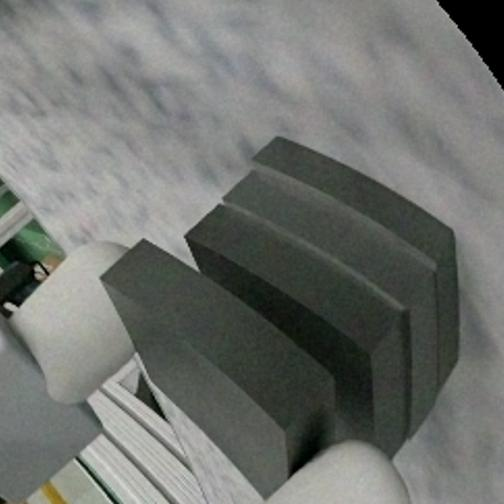

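>>> {"fn": "execute_actions", "kwargs": {"actions": [[[0,0,0,0,0,0,0.754,0,0.576,0.696,0.714,0.678,0.226,0.168,0.754,0,0.576,0.696,0.754,0,0.576,0.696,0.4,-0.6,-0.009,-0.006,0,0,0,0.009,-0.857,-0.13,0.386,0.595,-0.571,0.678,0.023,0.071,0.754,0,0.576,0.696,0.754,0,0.576,0.696,0.4,-0.8]]], "cameras": []}}

Scene clock: 193.00 s.
left_arm: end_effector_position=(+0.3140, +0.3085, +0.3472) hand_goal=(+0.754, +0.000, +0.576, +0.696, +0.714, +0.678, +0.226, +0.168, +0.754, +0.000, +0.576, +0.696, +0.754, +0.000, +0.576, +0.696) hand_measured=(+0.748, +0.000, +0.576, +0.696, +0.710, +0.678, +0.224, +0.168, +0.748, +0.000, +0.576, +0.696, +0.748, +0.000, +0.576, +0.696) hand_current_ma=(-8, +0, +1, +0, -4, -1, -4, +0, -9, +0, +1, +0, -9, +0, +1, +0) hand_state=(goal, goal, goal, goal, goal, goal, goal, goal, goal, goal, goal, goal, goal, goal, goal, goal) hand_current_limit=0.40 hand_speed=-0.60 end_effector_quat_wxyz=(+0.089, +0.165, +0.949, -0.252) | right_arm: end_effector_position=(+0.2736, -0.4609, +0.1014) hand_goal=(-0.856, -0.130, +0.386, +0.596, -0.570, +0.678, +0.024, +0.072, +0.754, +0.000, +0.576, +0.696, +0.754, +0.000, +0.576, +0.696) hand_measured=(-0.556, -0.142, +0.572, +0.684, -0.558, +0.678, +0.210, +0.154, +0.734, +0.002, +0.574, +0.696, +0.742, +0.002, +0.574, +0.696) hand_current_ma=(+385, -3, +385, +141, +4, +0, +385, +215, -11, +0, +0, +0, -4, +0, +0, +0) hand_state=(blocked, goal, blocked, blocked, goal, goal, blocked, blocked, blocked, goal, goal, goal, goal, goal, goal, goal) hand_current_limit=0.40 hand_speed=-0.80 end_effector_quat_wxyz=(-0.057, +0.056, +0.729, -0.680)
Joint positions: left_arm=[-0.082 1.198 1.47 -1.671 0.516 -1.398] | right_arm=[-0.117 1.671 0.796 -1.45 1.476 -0.822]
Joint torques (N m): left_arm=[0.03 -5.95 11.19 -0.2 0.6 0.03] | right_arm=[-0.38 -9.93 6.74 -0.43 0.85 0.17]
Heat: left arm: hottest elbow 34 °C; right arm: hottest waist 30 °C.
Hand target: left_arm +0.3139, +0.3113, +0.3645; +0.037, +0.192, +0.943, -0.269 | right_arm +0.2880, -0.4639, +0.1069; -0.041, +0.075, +0.727, -0.681
Off the commanded pose: left_arm 0.018 m, 7 deg | right_arm 0.016 m, 3 deg.
joint sent to its limit (left arm) — joint 4 (wrist pitch), lower limit. The joint targets are off in orientation, not in position.
No camera images: "cameras" was empty.

>>> {"fn": "execute_actions", "kwargs": {"actions": [[[0,0,0,0,0,0,0.754,0,0.576,0.696,0.714,0.678,0.226,0.168,0.754,0,0.576,0.696,0.754,0,0.576,0.696,0.4,-0.6,-0.006,-0.002,0,0,0,0.004,-0.857,-0.13,0.386,0.595,-0.571,0.678,0.023,0.071,0.754,0,0.576,0.696,0.754,0,0.576,0.696,0.4,-0.8]]], "cameras": []}}

Scene clock: 193.83 s.
left_arm: end_effector_position=(+0.3140, +0.3085, +0.3472) hand_goal=(+0.754, +0.000, +0.576, +0.696, +0.714, +0.678, +0.226, +0.168, +0.754, +0.000, +0.576, +0.696, +0.754, +0.000, +0.576, +0.696) hand_measured=(+0.748, +0.000, +0.576, +0.696, +0.710, +0.678, +0.224, +0.168, +0.748, +0.000, +0.576, +0.696, +0.748, +0.000, +0.576, +0.696) hand_current_ma=(-8, +0, +1, +0, -4, -1, -4, +0, -9, +0, +1, +0, -9, +0, +1, +0) hand_state=(goal, goal, goal, goal, goal, goal, goal, goal, goal, goal, goal, goal, goal, goal, goal, goal) hand_current_limit=0.40 hand_speed=-0.60 end_effector_quat_wxyz=(+0.089, +0.165, +0.949, -0.252) | right_arm: end_effector_position=(+0.2743, -0.4611, +0.1016) hand_goal=(-0.856, -0.130, +0.386, +0.596, -0.570, +0.678, +0.024, +0.072, +0.754, +0.000, +0.576, +0.696, +0.754, +0.000, +0.576, +0.696) hand_measured=(-0.556, -0.142, +0.572, +0.684, -0.558, +0.678, +0.210, +0.154, +0.734, +0.002, +0.574, +0.696, +0.742, +0.002, +0.574, +0.696) hand_current_ma=(+385, -3, +385, +141, +4, +0, +385, +215, -11, +0, +0, +0, -4, +0, +0, +0) hand_state=(blocked, goal, blocked, blocked, goal, goal, blocked, blocked, blocked, goal, goal, goal, goal, goal, goal, goal) hand_current_limit=0.40 hand_speed=-0.80 end_effector_quat_wxyz=(-0.054, +0.059, +0.729, -0.680)
Joint positions: left_arm=[-0.082 1.198 1.47 -1.671 0.516 -1.398] | right_arm=[-0.117 1.671 0.796 -1.45 1.476 -0.813]
Joint torques (N m): left_arm=[0.26 -6.12 11.1 -0.25 0.54 0.02] | right_arm=[-0.38 -9.76 7.3 -0.49 0.87 0.16]
Heat: left arm: hottest elbow 34 °C; right arm: hottest waist 30 °C.
Hand target: left_arm +0.3139, +0.3113, +0.3645; +0.037, +0.192, +0.943, -0.269 | right_arm +0.2914, -0.4645, +0.1083; -0.036, +0.079, +0.727, -0.681
Off the commanded pose: left_arm 0.018 m, 7 deg | right_arm 0.019 m, 3 deg.
joint sent to its limit (left arm) — joint 4 (wrist pitch), lower limit. The joint targets are off in orientation, not in position.
No camera images: "cameras" was empty.

>>> {"fn": "execute_actions", "kwargs": {"actions": [[[0,0,0,0,0,0,0.754,0,0.576,0.696,0.714,0.678,0.226,0.168,0.754,0,0.576,0.696,0.754,0,0.576,0.696,0.4,-0.6,-0.008,-0.012,0,0,0,0,-0.857,-0.13,0.386,0.595,-0.571,0.678,0.023,0.071,0.754,0,0.576,0.696,0.754,0,0.576,0.696,0.4,-0.8]]], "cameras": []}}

Scene clock: 194.70 s.
left_arm: end_effector_position=(+0.3140, +0.3085, +0.3472) hand_goal=(+0.754, +0.000, +0.576, +0.696, +0.714, +0.678, +0.226, +0.168, +0.754, +0.000, +0.576, +0.696, +0.754, +0.000, +0.576, +0.696) hand_measured=(+0.748, +0.000, +0.576, +0.696, +0.710, +0.678, +0.224, +0.168, +0.748, +0.000, +0.576, +0.696, +0.748, +0.000, +0.576, +0.696) hand_current_ma=(-8, +0, +1, +0, -4, -1, -4, +0, -9, +0, +1, +0, -9, +0, +1, +0) hand_state=(goal, goal, goal, goal, goal, goal, goal, goal, goal, goal, goal, goal, goal, goal, goal, goal) hand_current_limit=0.40 hand_speed=-0.60 end_effector_quat_wxyz=(+0.089, +0.165, +0.949, -0.252) | right_arm: end_effector_position=(+0.2796, -0.4616, +0.1041) hand_goal=(-0.856, -0.130, +0.386, +0.596, -0.570, +0.678, +0.024, +0.072, +0.754, +0.000, +0.576, +0.696, +0.754, +0.000, +0.576, +0.696) hand_measured=(-0.556, -0.142, +0.572, +0.684, -0.558, +0.678, +0.210, +0.154, +0.734, +0.002, +0.574, +0.696, +0.742, +0.002, +0.574, +0.696) hand_current_ma=(+385, -3, +385, +141, +4, +0, +385, +215, -11, +0, +0, +0, -4, +0, +0, +0) hand_state=(blocked, goal, blocked, blocked, goal, goal, blocked, blocked, blocked, goal, goal, goal, goal, goal, goal, goal) hand_current_limit=0.40 hand_speed=-0.80 end_effector_quat_wxyz=(-0.050, +0.063, +0.729, -0.680)
Joint positions: left_arm=[-0.082 1.198 1.47 -1.671 0.516 -1.398] | right_arm=[-0.117 1.671 0.807 -1.45 1.476 -0.813]
Joint torques (N m): left_arm=[0.38 -6.42 11.02 0.09 0.55 0.05] | right_arm=[-0.62 -10.81 7.68 -0.88 0.95 0.02]
Heat: left arm: hottest elbow 34 °C; right arm: hottest waist 30 °C.
Hand target: left_arm +0.3139, +0.3113, +0.3645; +0.037, +0.192, +0.943, -0.269 | right_arm +0.2957, -0.4658, +0.1157; -0.036, +0.079, +0.727, -0.681
Off the commanded pose: left_arm 0.018 m, 7 deg | right_arm 0.020 m, 2 deg.
joint sent to its limit (left arm) — joint 4 (wrist pitch), lower limit. The joint targets are off in orientation, not in position.
No camera images: "cameras" was empty.

>>> {"fn": "execute_actions", "kwargs": {"actions": [[[0,0,0,0,0,0,0.754,0,0.576,0.696,0.714,0.678,0.226,0.168,0.754,0,0.576,0.696,0.754,0,0.576,0.696,0.4,-0.6,0.010,0.022,0,0,0,0,-0.857,-0.13,0.386,0.595,-0.571,0.678,0.023,0.071,0.754,0,0.576,0.696,0.754,0,0.576,0.696,0.4,-0.8]]], "cameras": ["cam_right_wrist"]}}

>>> {"fn": "zoom_image", "kwargs": {"camera": "cam_right_wrist", "region": [400, 110, 570, 280]}}

Scene clock: 195.57 s.
left_arm: end_effector_position=(+0.3140, +0.3085, +0.3472) hand_goal=(+0.754, +0.000, +0.576, +0.696, +0.714, +0.678, +0.226, +0.168, +0.754, +0.000, +0.576, +0.696, +0.754, +0.000, +0.576, +0.696) hand_measured=(+0.748, +0.000, +0.576, +0.696, +0.710, +0.678, +0.224, +0.168, +0.748, +0.000, +0.576, +0.696, +0.748, +0.000, +0.576, +0.696) hand_current_ma=(-8, +0, +1, +0, -4, -1, -4, +0, -9, +0, +1, +0, -9, +0, +1, +0) hand_state=(goal, goal, goal, goal, goal, goal, goal, goal, goal, goal, goal, goal, goal, goal, goal, goal) hand_current_limit=0.40 hand_speed=-0.60 end_effector_quat_wxyz=(+0.089, +0.165, +0.949, -0.252) | right_arm: end_effector_position=(+0.2807, -0.4617, +0.1013) hand_goal=(-0.856, -0.130, +0.386, +0.596, -0.570, +0.678, +0.024, +0.072, +0.754, +0.000, +0.576, +0.696, +0.754, +0.000, +0.576, +0.696) hand_measured=(-0.556, -0.142, +0.572, +0.684, -0.558, +0.678, +0.210, +0.154, +0.734, +0.002, +0.574, +0.696, +0.742, +0.002, +0.574, +0.696) hand_current_ma=(+385, -3, +385, +141, +4, +0, +385, +215, -11, +0, +0, +0, -4, +0, +0, +0) hand_state=(blocked, goal, blocked, blocked, goal, goal, blocked, blocked, blocked, goal, goal, goal, goal, goal, goal, goal) hand_current_limit=0.40 hand_speed=-0.80 end_effector_quat_wxyz=(-0.048, +0.066, +0.728, -0.680)
Joint positions: left_arm=[-0.082 1.198 1.47 -1.671 0.516 -1.398] | right_arm=[-0.117 1.68 0.807 -1.442 1.476 -0.804]
Joint torques (N m): left_arm=[0.5 -6.36 11.15 0.01 0.51 0.03] | right_arm=[-0.32 -9.29 6.09 -0.35 0.85 0.19]
Heat: left arm: hottest elbow 34 °C; right arm: hottest waist 30 °C.
Hand target: left_arm +0.3139, +0.3113, +0.3645; +0.037, +0.192, +0.943, -0.269 | right_arm +0.2906, -0.4640, +0.1023; -0.036, +0.079, +0.727, -0.681
Off the commanded pose: left_arm 0.018 m, 7 deg | right_arm 0.010 m, 2 deg.
joint sent to its limit (left arm) — joint 4 (wrist pitch), lower limit. The joint targets are off in orientation, not in position.
Images, in order (width x height): cam_right_wrist 616x616.

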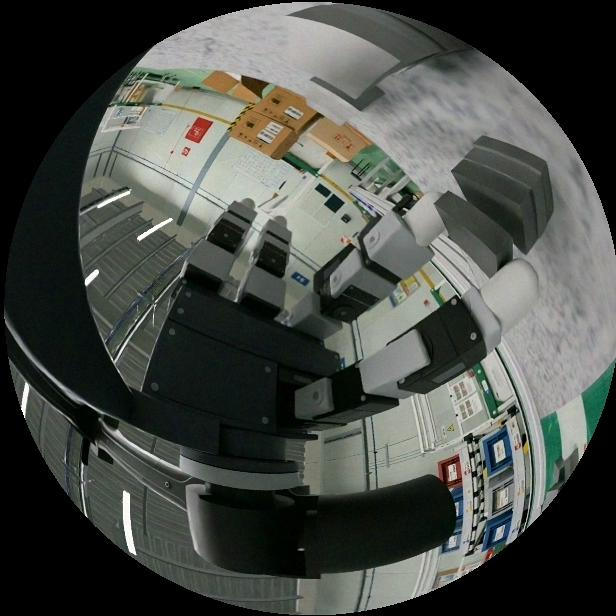

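Scaled by 2.965 from the camera's 616x616 image, which has a finer 880x880 frame.

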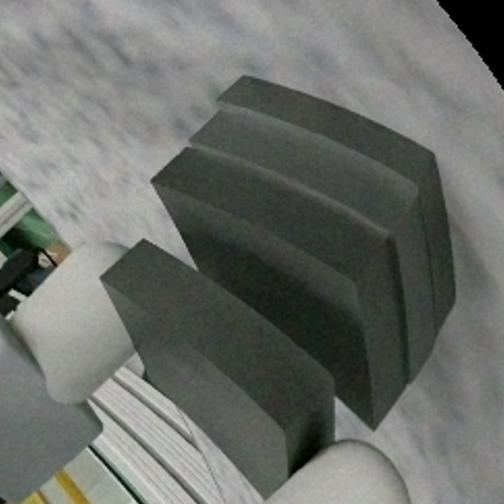

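>>> {"fn": "execute_actions", "kwargs": {"actions": [[[0,0,0,0,0,0,0.754,0,0.576,0.696,0.714,0.678,0.226,0.168,0.754,0,0.576,0.696,0.754,0,0.576,0.696,0.4,-0.6,0.012,0.005,0.001,0,0,0.002,-0.857,-0.13,0.386,0.595,-0.571,0.678,0.023,0.071,0.754,0,0.576,0.696,0.754,0,0.576,0.696,0.4,-0.8]]], "cameras": []}}

Scene clock: 196.60 s.
left_arm: end_effector_position=(+0.3140, +0.3085, +0.3472) hand_goal=(+0.754, +0.000, +0.576, +0.696, +0.714, +0.678, +0.226, +0.168, +0.754, +0.000, +0.576, +0.696, +0.754, +0.000, +0.576, +0.696) hand_measured=(+0.748, +0.000, +0.576, +0.696, +0.710, +0.678, +0.224, +0.168, +0.748, +0.000, +0.576, +0.696, +0.748, +0.000, +0.576, +0.696) hand_current_ma=(-8, +0, +1, +0, -4, -1, -4, +0, -9, +0, +1, +0, -9, +0, +1, +0) hand_state=(goal, goal, goal, goal, goal, goal, goal, goal, goal, goal, goal, goal, goal, goal, goal, goal) hand_current_limit=0.40 hand_speed=-0.60 end_effector_quat_wxyz=(+0.089, +0.165, +0.949, -0.252) | right_arm: end_effector_position=(+0.2837, -0.4621, +0.1011) hand_goal=(-0.856, -0.130, +0.386, +0.596, -0.570, +0.678, +0.024, +0.072, +0.754, +0.000, +0.576, +0.696, +0.754, +0.000, +0.576, +0.696) hand_measured=(-0.556, -0.142, +0.572, +0.684, -0.558, +0.678, +0.210, +0.154, +0.734, +0.002, +0.574, +0.696, +0.742, +0.002, +0.574, +0.696) hand_current_ma=(+385, -3, +385, +141, +4, +0, +385, +215, -11, +0, +0, +0, -4, +0, +0, +0) hand_state=(blocked, goal, blocked, blocked, goal, goal, blocked, blocked, blocked, goal, goal, goal, goal, goal, goal, goal) hand_current_limit=0.40 hand_speed=-0.80 end_effector_quat_wxyz=(-0.039, +0.074, +0.728, -0.681)
Joint positions: left_arm=[-0.082 1.198 1.47 -1.671 0.516 -1.398] | right_arm=[-0.117 1.68 0.807 -1.428 1.476 -0.795]
Joint torques (N m): left_arm=[0.85 -6.89 11.07 -0.12 0.56 0.04] | right_arm=[-0.26 -9.76 4.3 -0.31 0.85 0.2]
Heat: left arm: hottest elbow 34 °C; right arm: hottest waist 30 °C.
Hand target: left_arm +0.3139, +0.3113, +0.3645; +0.037, +0.192, +0.943, -0.269 | right_arm +0.2836, -0.4632, +0.0988; -0.034, +0.081, +0.726, -0.682
Off the commanded pose: left_arm 0.018 m, 7 deg | right_arm 0.002 m, 1 deg.
joint sent to its limit (left arm) — joint 4 (wrist pitch), lower limit. The joint targets are off in orientation, not in position.
No camera images: "cameras" was empty.

>>> {"fn": "execute_actions", "kwargs": {"actions": [[[0,0,0,0,0,0,0.754,0,0.576,0.696,0.714,0.678,0.226,0.168,0.754,0,0.576,0.696,0.754,0,0.576,0.696,0.4,-0.6,0.011,-0.002,0,0,0,-0.007,-0.857,-0.13,0.386,0.595,-0.571,0.678,0.023,0.071,0.754,0,0.576,0.696,0.754,0,0.576,0.696,0.4,-0.8]]], "cameras": []}}

Scene clock: 197.43 s.
left_arm: end_effector_position=(+0.3140, +0.3085, +0.3472) hand_goal=(+0.754, +0.000, +0.576, +0.696, +0.714, +0.678, +0.226, +0.168, +0.754, +0.000, +0.576, +0.696, +0.754, +0.000, +0.576, +0.696) hand_measured=(+0.748, +0.000, +0.576, +0.696, +0.710, +0.678, +0.224, +0.168, +0.748, +0.000, +0.576, +0.696, +0.748, +0.000, +0.576, +0.696) hand_current_ma=(-8, +0, +1, +0, -4, -1, -4, +0, -9, +0, +1, +0, -9, +0, +1, +0) hand_state=(goal, goal, goal, goal, goal, goal, goal, goal, goal, goal, goal, goal, goal, goal, goal, goal) hand_current_limit=0.40 hand_speed=-0.60 end_effector_quat_wxyz=(+0.089, +0.165, +0.949, -0.252) | right_arm: end_effector_position=(+0.2768, -0.4614, +0.0978) hand_goal=(-0.856, -0.130, +0.386, +0.596, -0.570, +0.678, +0.024, +0.072, +0.754, +0.000, +0.576, +0.696, +0.754, +0.000, +0.576, +0.696) hand_measured=(-0.556, -0.142, +0.572, +0.684, -0.558, +0.678, +0.210, +0.154, +0.734, +0.002, +0.574, +0.696, +0.742, +0.002, +0.574, +0.696) hand_current_ma=(+385, -3, +385, +141, +4, +0, +385, +215, -11, +0, +0, +0, -4, +0, +0, +0) hand_state=(blocked, goal, blocked, blocked, goal, goal, blocked, blocked, blocked, goal, goal, goal, goal, goal, goal, goal) hand_current_limit=0.40 hand_speed=-0.80 end_effector_quat_wxyz=(-0.045, +0.069, +0.728, -0.681)
Joint positions: left_arm=[-0.082 1.198 1.47 -1.671 0.516 -1.398] | right_arm=[-0.117 1.68 0.792 -1.428 1.476 -0.794]
Joint velocities: left_arm=[-0.005 -0.005 -0.051 -0.002 -0.007 0.022] | right_arm=[within noise]
Joint torques (N m): left_arm=[0.21 -6.59 11.06 0.06 0.54 0.05] | right_arm=[-0.15 -10.46 4.53 -0.75 0.82 0.11]
Heat: left arm: hottest elbow 34 °C; right arm: hottest waist 30 °C.
Hand target: left_arm +0.3139, +0.3113, +0.3645; +0.037, +0.192, +0.943, -0.269 | right_arm +0.2770, -0.4622, +0.0996; -0.042, +0.073, +0.727, -0.681
Off the commanded pose: left_arm 0.018 m, 7 deg | right_arm 0.002 m, 1 deg.
joint sent to its limit (left arm) — joint 4 (wrist pitch), lower limit. The joint targets are off in orientation, not in position.
No camera images: "cameras" was empty.

>>> {"fn": "execute_actions", "kwargs": {"actions": [[[0,0,0,0,0,0,0.754,0,0.576,0.696,0.714,0.678,0.226,0.168,0.754,0,0.576,0.696,0.754,0,0.576,0.696,0.4,-0.6,0,0.002,0,0,0,-0.002,-0.857,-0.13,0.386,0.595,-0.571,0.678,0.023,0.071,0.754,0,0.576,0.696,0.754,0,0.576,0.696,0.4,-0.8]]], "cameras": ["cam_right_wrist"]}}

>>> {"fn": "zoom_image", "kwargs": {"camera": "cam_right_wrist", "region": [400, 130, 570, 300]}}

Scene clock: 198.27 s.
left_arm: end_effector_position=(+0.3140, +0.3085, +0.3472) hand_goal=(+0.754, +0.000, +0.576, +0.696, +0.714, +0.678, +0.226, +0.168, +0.754, +0.000, +0.576, +0.696, +0.754, +0.000, +0.576, +0.696) hand_measured=(+0.748, +0.000, +0.576, +0.696, +0.710, +0.678, +0.224, +0.168, +0.748, +0.000, +0.576, +0.696, +0.748, +0.000, +0.576, +0.696) hand_current_ma=(-8, +0, +1, +0, -4, -1, -4, +0, -9, +0, +1, +0, -9, +0, +1, +0) hand_state=(goal, goal, goal, goal, goal, goal, goal, goal, goal, goal, goal, goal, goal, goal, goal, goal) hand_current_limit=0.40 hand_speed=-0.60 end_effector_quat_wxyz=(+0.089, +0.165, +0.949, -0.252) | right_arm: end_effector_position=(+0.2768, -0.4614, +0.0978) hand_goal=(-0.856, -0.130, +0.386, +0.596, -0.570, +0.678, +0.024, +0.072, +0.754, +0.000, +0.576, +0.696, +0.754, +0.000, +0.576, +0.696) hand_measured=(-0.556, -0.142, +0.572, +0.684, -0.558, +0.678, +0.210, +0.154, +0.734, +0.002, +0.574, +0.696, +0.742, +0.002, +0.574, +0.696) hand_current_ma=(+385, -3, +385, +141, +4, +0, +385, +215, -11, +0, +0, +0, -4, +0, +0, +0) hand_state=(blocked, goal, blocked, blocked, goal, goal, blocked, blocked, blocked, goal, goal, goal, goal, goal, goal, goal) hand_current_limit=0.40 hand_speed=-0.80 end_effector_quat_wxyz=(-0.045, +0.069, +0.728, -0.681)
Joint positions: left_arm=[-0.082 1.198 1.47 -1.671 0.516 -1.398] | right_arm=[-0.117 1.68 0.792 -1.428 1.476 -0.794]
Joint torques (N m): left_arm=[0.73 -6.24 11.1 -0.08 0.56 0] | right_arm=[-0.21 -9.99 4.66 -0.77 0.82 0.08]
Heat: left arm: hottest elbow 34 °C; right arm: hottest waist 30 °C.
Hand target: left_arm +0.3139, +0.3113, +0.3645; +0.037, +0.192, +0.943, -0.269 | right_arm +0.2771, -0.4621, +0.0984; -0.044, +0.071, +0.728, -0.681
Off the commanded pose: left_arm 0.018 m, 7 deg | right_arm 0.001 m, 0 deg.
joint sent to its limit (left arm) — joint 4 (wrist pitch), lower limit. The joint targets are off in orientation, not in position.
Images, in order (width x height): cam_right_wrist 616x616.

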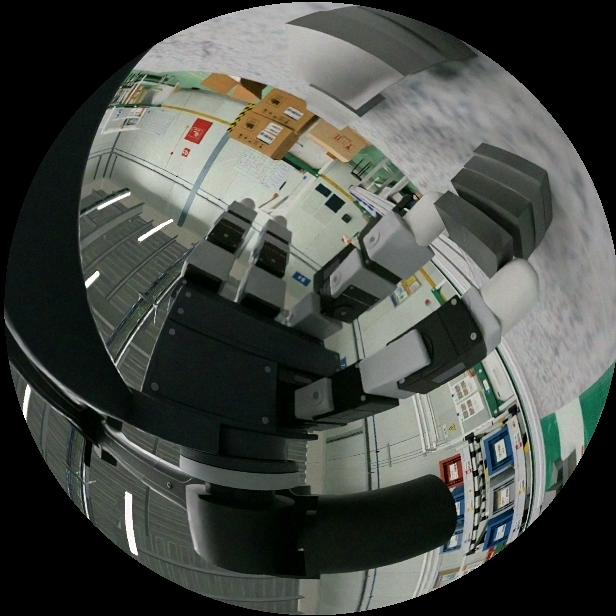

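Scaled by 2.965 from the camera's 616x616 image, which has a finer 880x880 frame.

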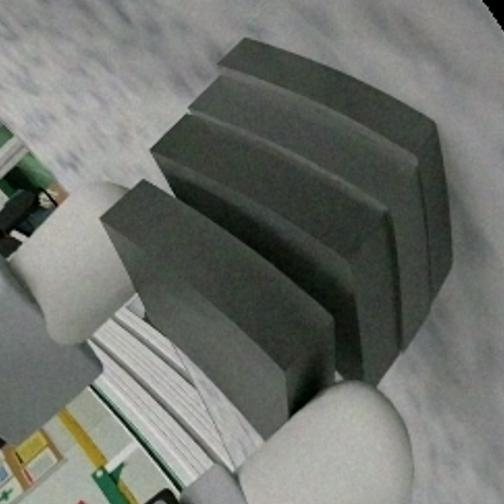

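>>> {"fn": "zoom_image", "kwargs": {"camera": "cam_right_wrist", "region": [425, 130, 555, 290]}}

Scaled by 3.150 from the camera's 616x616 image, which has a finer 880x880 frame.

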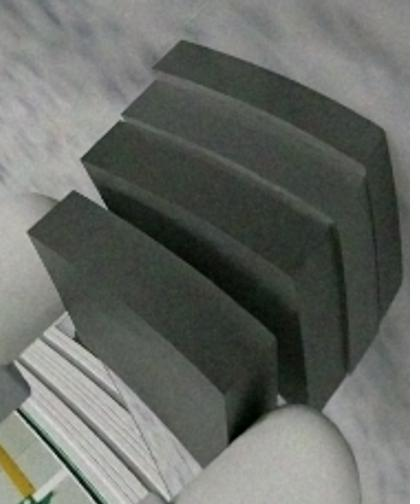

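>>> {"fn": "execute_actions", "kwargs": {"actions": [[[0,0,0,0,0,0,0.754,0,0.576,0.696,0.714,0.678,0.226,0.168,0.754,0,0.576,0.696,0.754,0,0.576,0.696,0.4,-0.6,-0.003,-0.015,0,0,-0.012,-0.002,-0.857,-0.13,0.386,0.595,-0.571,0.678,0.023,0.071,0.754,0,0.576,0.696,0.754,0,0.576,0.696,0.4,-0.8]],[[0,0,0,0,0,0,0.754,0,0.576,0.696,0.714,0.678,0.226,0.168,0.754,0,0.576,0.696,0.754,0,0.576,0.696,0.4,-0.6,-0.003,-0.012,0,0,-0.013,-0.002,-0.857,-0.13,0.386,0.595,-0.571,0.678,0.023,0.071,0.754,0,0.576,0.696,0.754,0,0.576,0.696,0.4,-0.8]]], "cameras": []}}

Scene clock: 201.90 s.
left_arm: end_effector_position=(+0.3140, +0.3085, +0.3472) hand_goal=(+0.754, +0.000, +0.576, +0.696, +0.714, +0.678, +0.226, +0.168, +0.754, +0.000, +0.576, +0.696, +0.754, +0.000, +0.576, +0.696) hand_measured=(+0.748, +0.000, +0.576, +0.696, +0.710, +0.678, +0.224, +0.168, +0.748, +0.000, +0.576, +0.696, +0.748, +0.000, +0.576, +0.696) hand_current_ma=(-8, +0, +1, +0, -4, -1, -4, +0, -9, +0, +1, +0, -9, +0, +1, +0) hand_state=(goal, goal, goal, goal, goal, goal, goal, goal, goal, goal, goal, goal, goal, goal, goal, goal) hand_current_limit=0.40 hand_speed=-0.60 end_effector_quat_wxyz=(+0.089, +0.165, +0.949, -0.252) | right_arm: end_effector_position=(+0.2773, -0.4633, +0.1062) hand_goal=(-0.856, -0.130, +0.386, +0.596, -0.570, +0.678, +0.024, +0.072, +0.754, +0.000, +0.576, +0.696, +0.754, +0.000, +0.576, +0.696) hand_measured=(-0.556, -0.142, +0.572, +0.684, -0.558, +0.678, +0.210, +0.154, +0.734, +0.002, +0.574, +0.696, +0.742, +0.002, +0.574, +0.696) hand_current_ma=(+385, -3, +385, +141, +4, +0, +385, +215, -11, +0, +0, +0, -4, +0, +0, +0) hand_state=(blocked, goal, blocked, blocked, goal, goal, blocked, blocked, blocked, goal, goal, goal, goal, goal, goal, goal) hand_current_limit=0.40 hand_speed=-0.80 end_effector_quat_wxyz=(-0.042, +0.045, +0.721, -0.691)
Joint positions: left_arm=[-0.082 1.198 1.47 -1.671 0.516 -1.398] | right_arm=[-0.117 1.621 0.761 -1.275 1.521 -1.004]
Joint torques (N m): left_arm=[0.91 -6.89 11.21 -0.1 0.55 0.02] | right_arm=[0.26 -11.81 4.86 -0.1 1.15 -0.13]
Heat: left arm: hottest elbow 34 °C; right arm: hottest waist 30 °C.
Hand target: left_arm +0.3139, +0.3113, +0.3645; +0.037, +0.192, +0.943, -0.269 | right_arm +0.2799, -0.4636, +0.1147; -0.020, +0.040, +0.729, -0.683
Off the commanded pose: left_arm 0.018 m, 7 deg | right_arm 0.009 m, 3 deg.
joint sent to its limit (left arm) — joint 4 (wrist pitch), lower limit. The joint targets are off in orientation, not in position.
No camera images: "cameras" was empty.

>>> {"fn": "execute_actions", "kwargs": {"actions": [[[0,0,0,0,0,0,0.754,0,0.576,0.696,0.714,0.678,0.226,0.168,0.754,0,0.576,0.696,0.754,0,0.576,0.696,0.4,-0.6,-0.002,-0.004,0,0,-0.002,0.002,-0.857,-0.13,0.386,0.595,-0.571,0.678,0.023,0.071,0.754,0,0.576,0.696,0.754,0,0.576,0.696,0.4,-0.8]],[[0,0,0,0,0,0,0.754,0,0.576,0.696,0.714,0.678,0.226,0.168,0.754,0,0.576,0.696,0.754,0,0.576,0.696,0.4,-0.6,0,0,0,0,0,0,-0.857,-0.13,0.386,0.595,-0.571,0.678,0.023,0.071,0.754,0,0.576,0.696,0.754,0,0.576,0.696,0.4,-0.8]]], "cameras": []}}

Scene clock: 203.83 s.
left_arm: end_effector_position=(+0.3140, +0.3085, +0.3472) hand_goal=(+0.754, +0.000, +0.576, +0.696, +0.714, +0.678, +0.226, +0.168, +0.754, +0.000, +0.576, +0.696, +0.754, +0.000, +0.576, +0.696) hand_measured=(+0.748, +0.000, +0.576, +0.696, +0.710, +0.678, +0.224, +0.168, +0.748, +0.000, +0.576, +0.696, +0.748, +0.000, +0.576, +0.696) hand_current_ma=(-8, +0, +1, +0, -4, -1, -4, +0, -9, +0, +1, +0, -9, +0, +1, +0) hand_state=(goal, goal, goal, goal, goal, goal, goal, goal, goal, goal, goal, goal, goal, goal, goal, goal) hand_current_limit=0.40 hand_speed=-0.60 end_effector_quat_wxyz=(+0.089, +0.165, +0.949, -0.252) | right_arm: end_effector_position=(+0.2789, -0.4630, +0.1089) hand_goal=(-0.856, -0.130, +0.386, +0.596, -0.570, +0.678, +0.024, +0.072, +0.754, +0.000, +0.576, +0.696, +0.754, +0.000, +0.576, +0.696) hand_measured=(-0.556, -0.142, +0.572, +0.684, -0.558, +0.678, +0.210, +0.154, +0.734, +0.002, +0.574, +0.696, +0.742, +0.002, +0.574, +0.696) hand_current_ma=(+385, -3, +385, +141, +4, +0, +385, +215, -11, +0, +0, +0, -4, +0, +0, +0) hand_state=(blocked, goal, blocked, blocked, goal, goal, blocked, blocked, blocked, goal, goal, goal, goal, goal, goal, goal) hand_current_limit=0.40 hand_speed=-0.80 end_effector_quat_wxyz=(-0.037, +0.044, +0.722, -0.690)
Joint positions: left_arm=[-0.082 1.198 1.47 -1.671 0.516 -1.398] | right_arm=[-0.117 1.57 0.732 -1.111 1.521 -1.184]
Joint torques (N m): left_arm=[0.62 -6.53 11.06 -0.01 0.57 0.09] | right_arm=[0.03 -11.34 5.27 0.12 1.13 -0.13]
Heat: left arm: hottest elbow 34 °C; right arm: hottest waist 30 °C.
Hand target: left_arm +0.3139, +0.3113, +0.3645; +0.037, +0.192, +0.943, -0.269 | right_arm +0.2810, -0.4639, +0.1170; -0.015, +0.040, +0.729, -0.683
Off the commanded pose: left_arm 0.018 m, 7 deg | right_arm 0.008 m, 3 deg.
joint sent to its limit (left arm) — joint 4 (wrist pitch), lower limit. The joint targets are off in orientation, not in position.
No camera images: "cameras" was empty.


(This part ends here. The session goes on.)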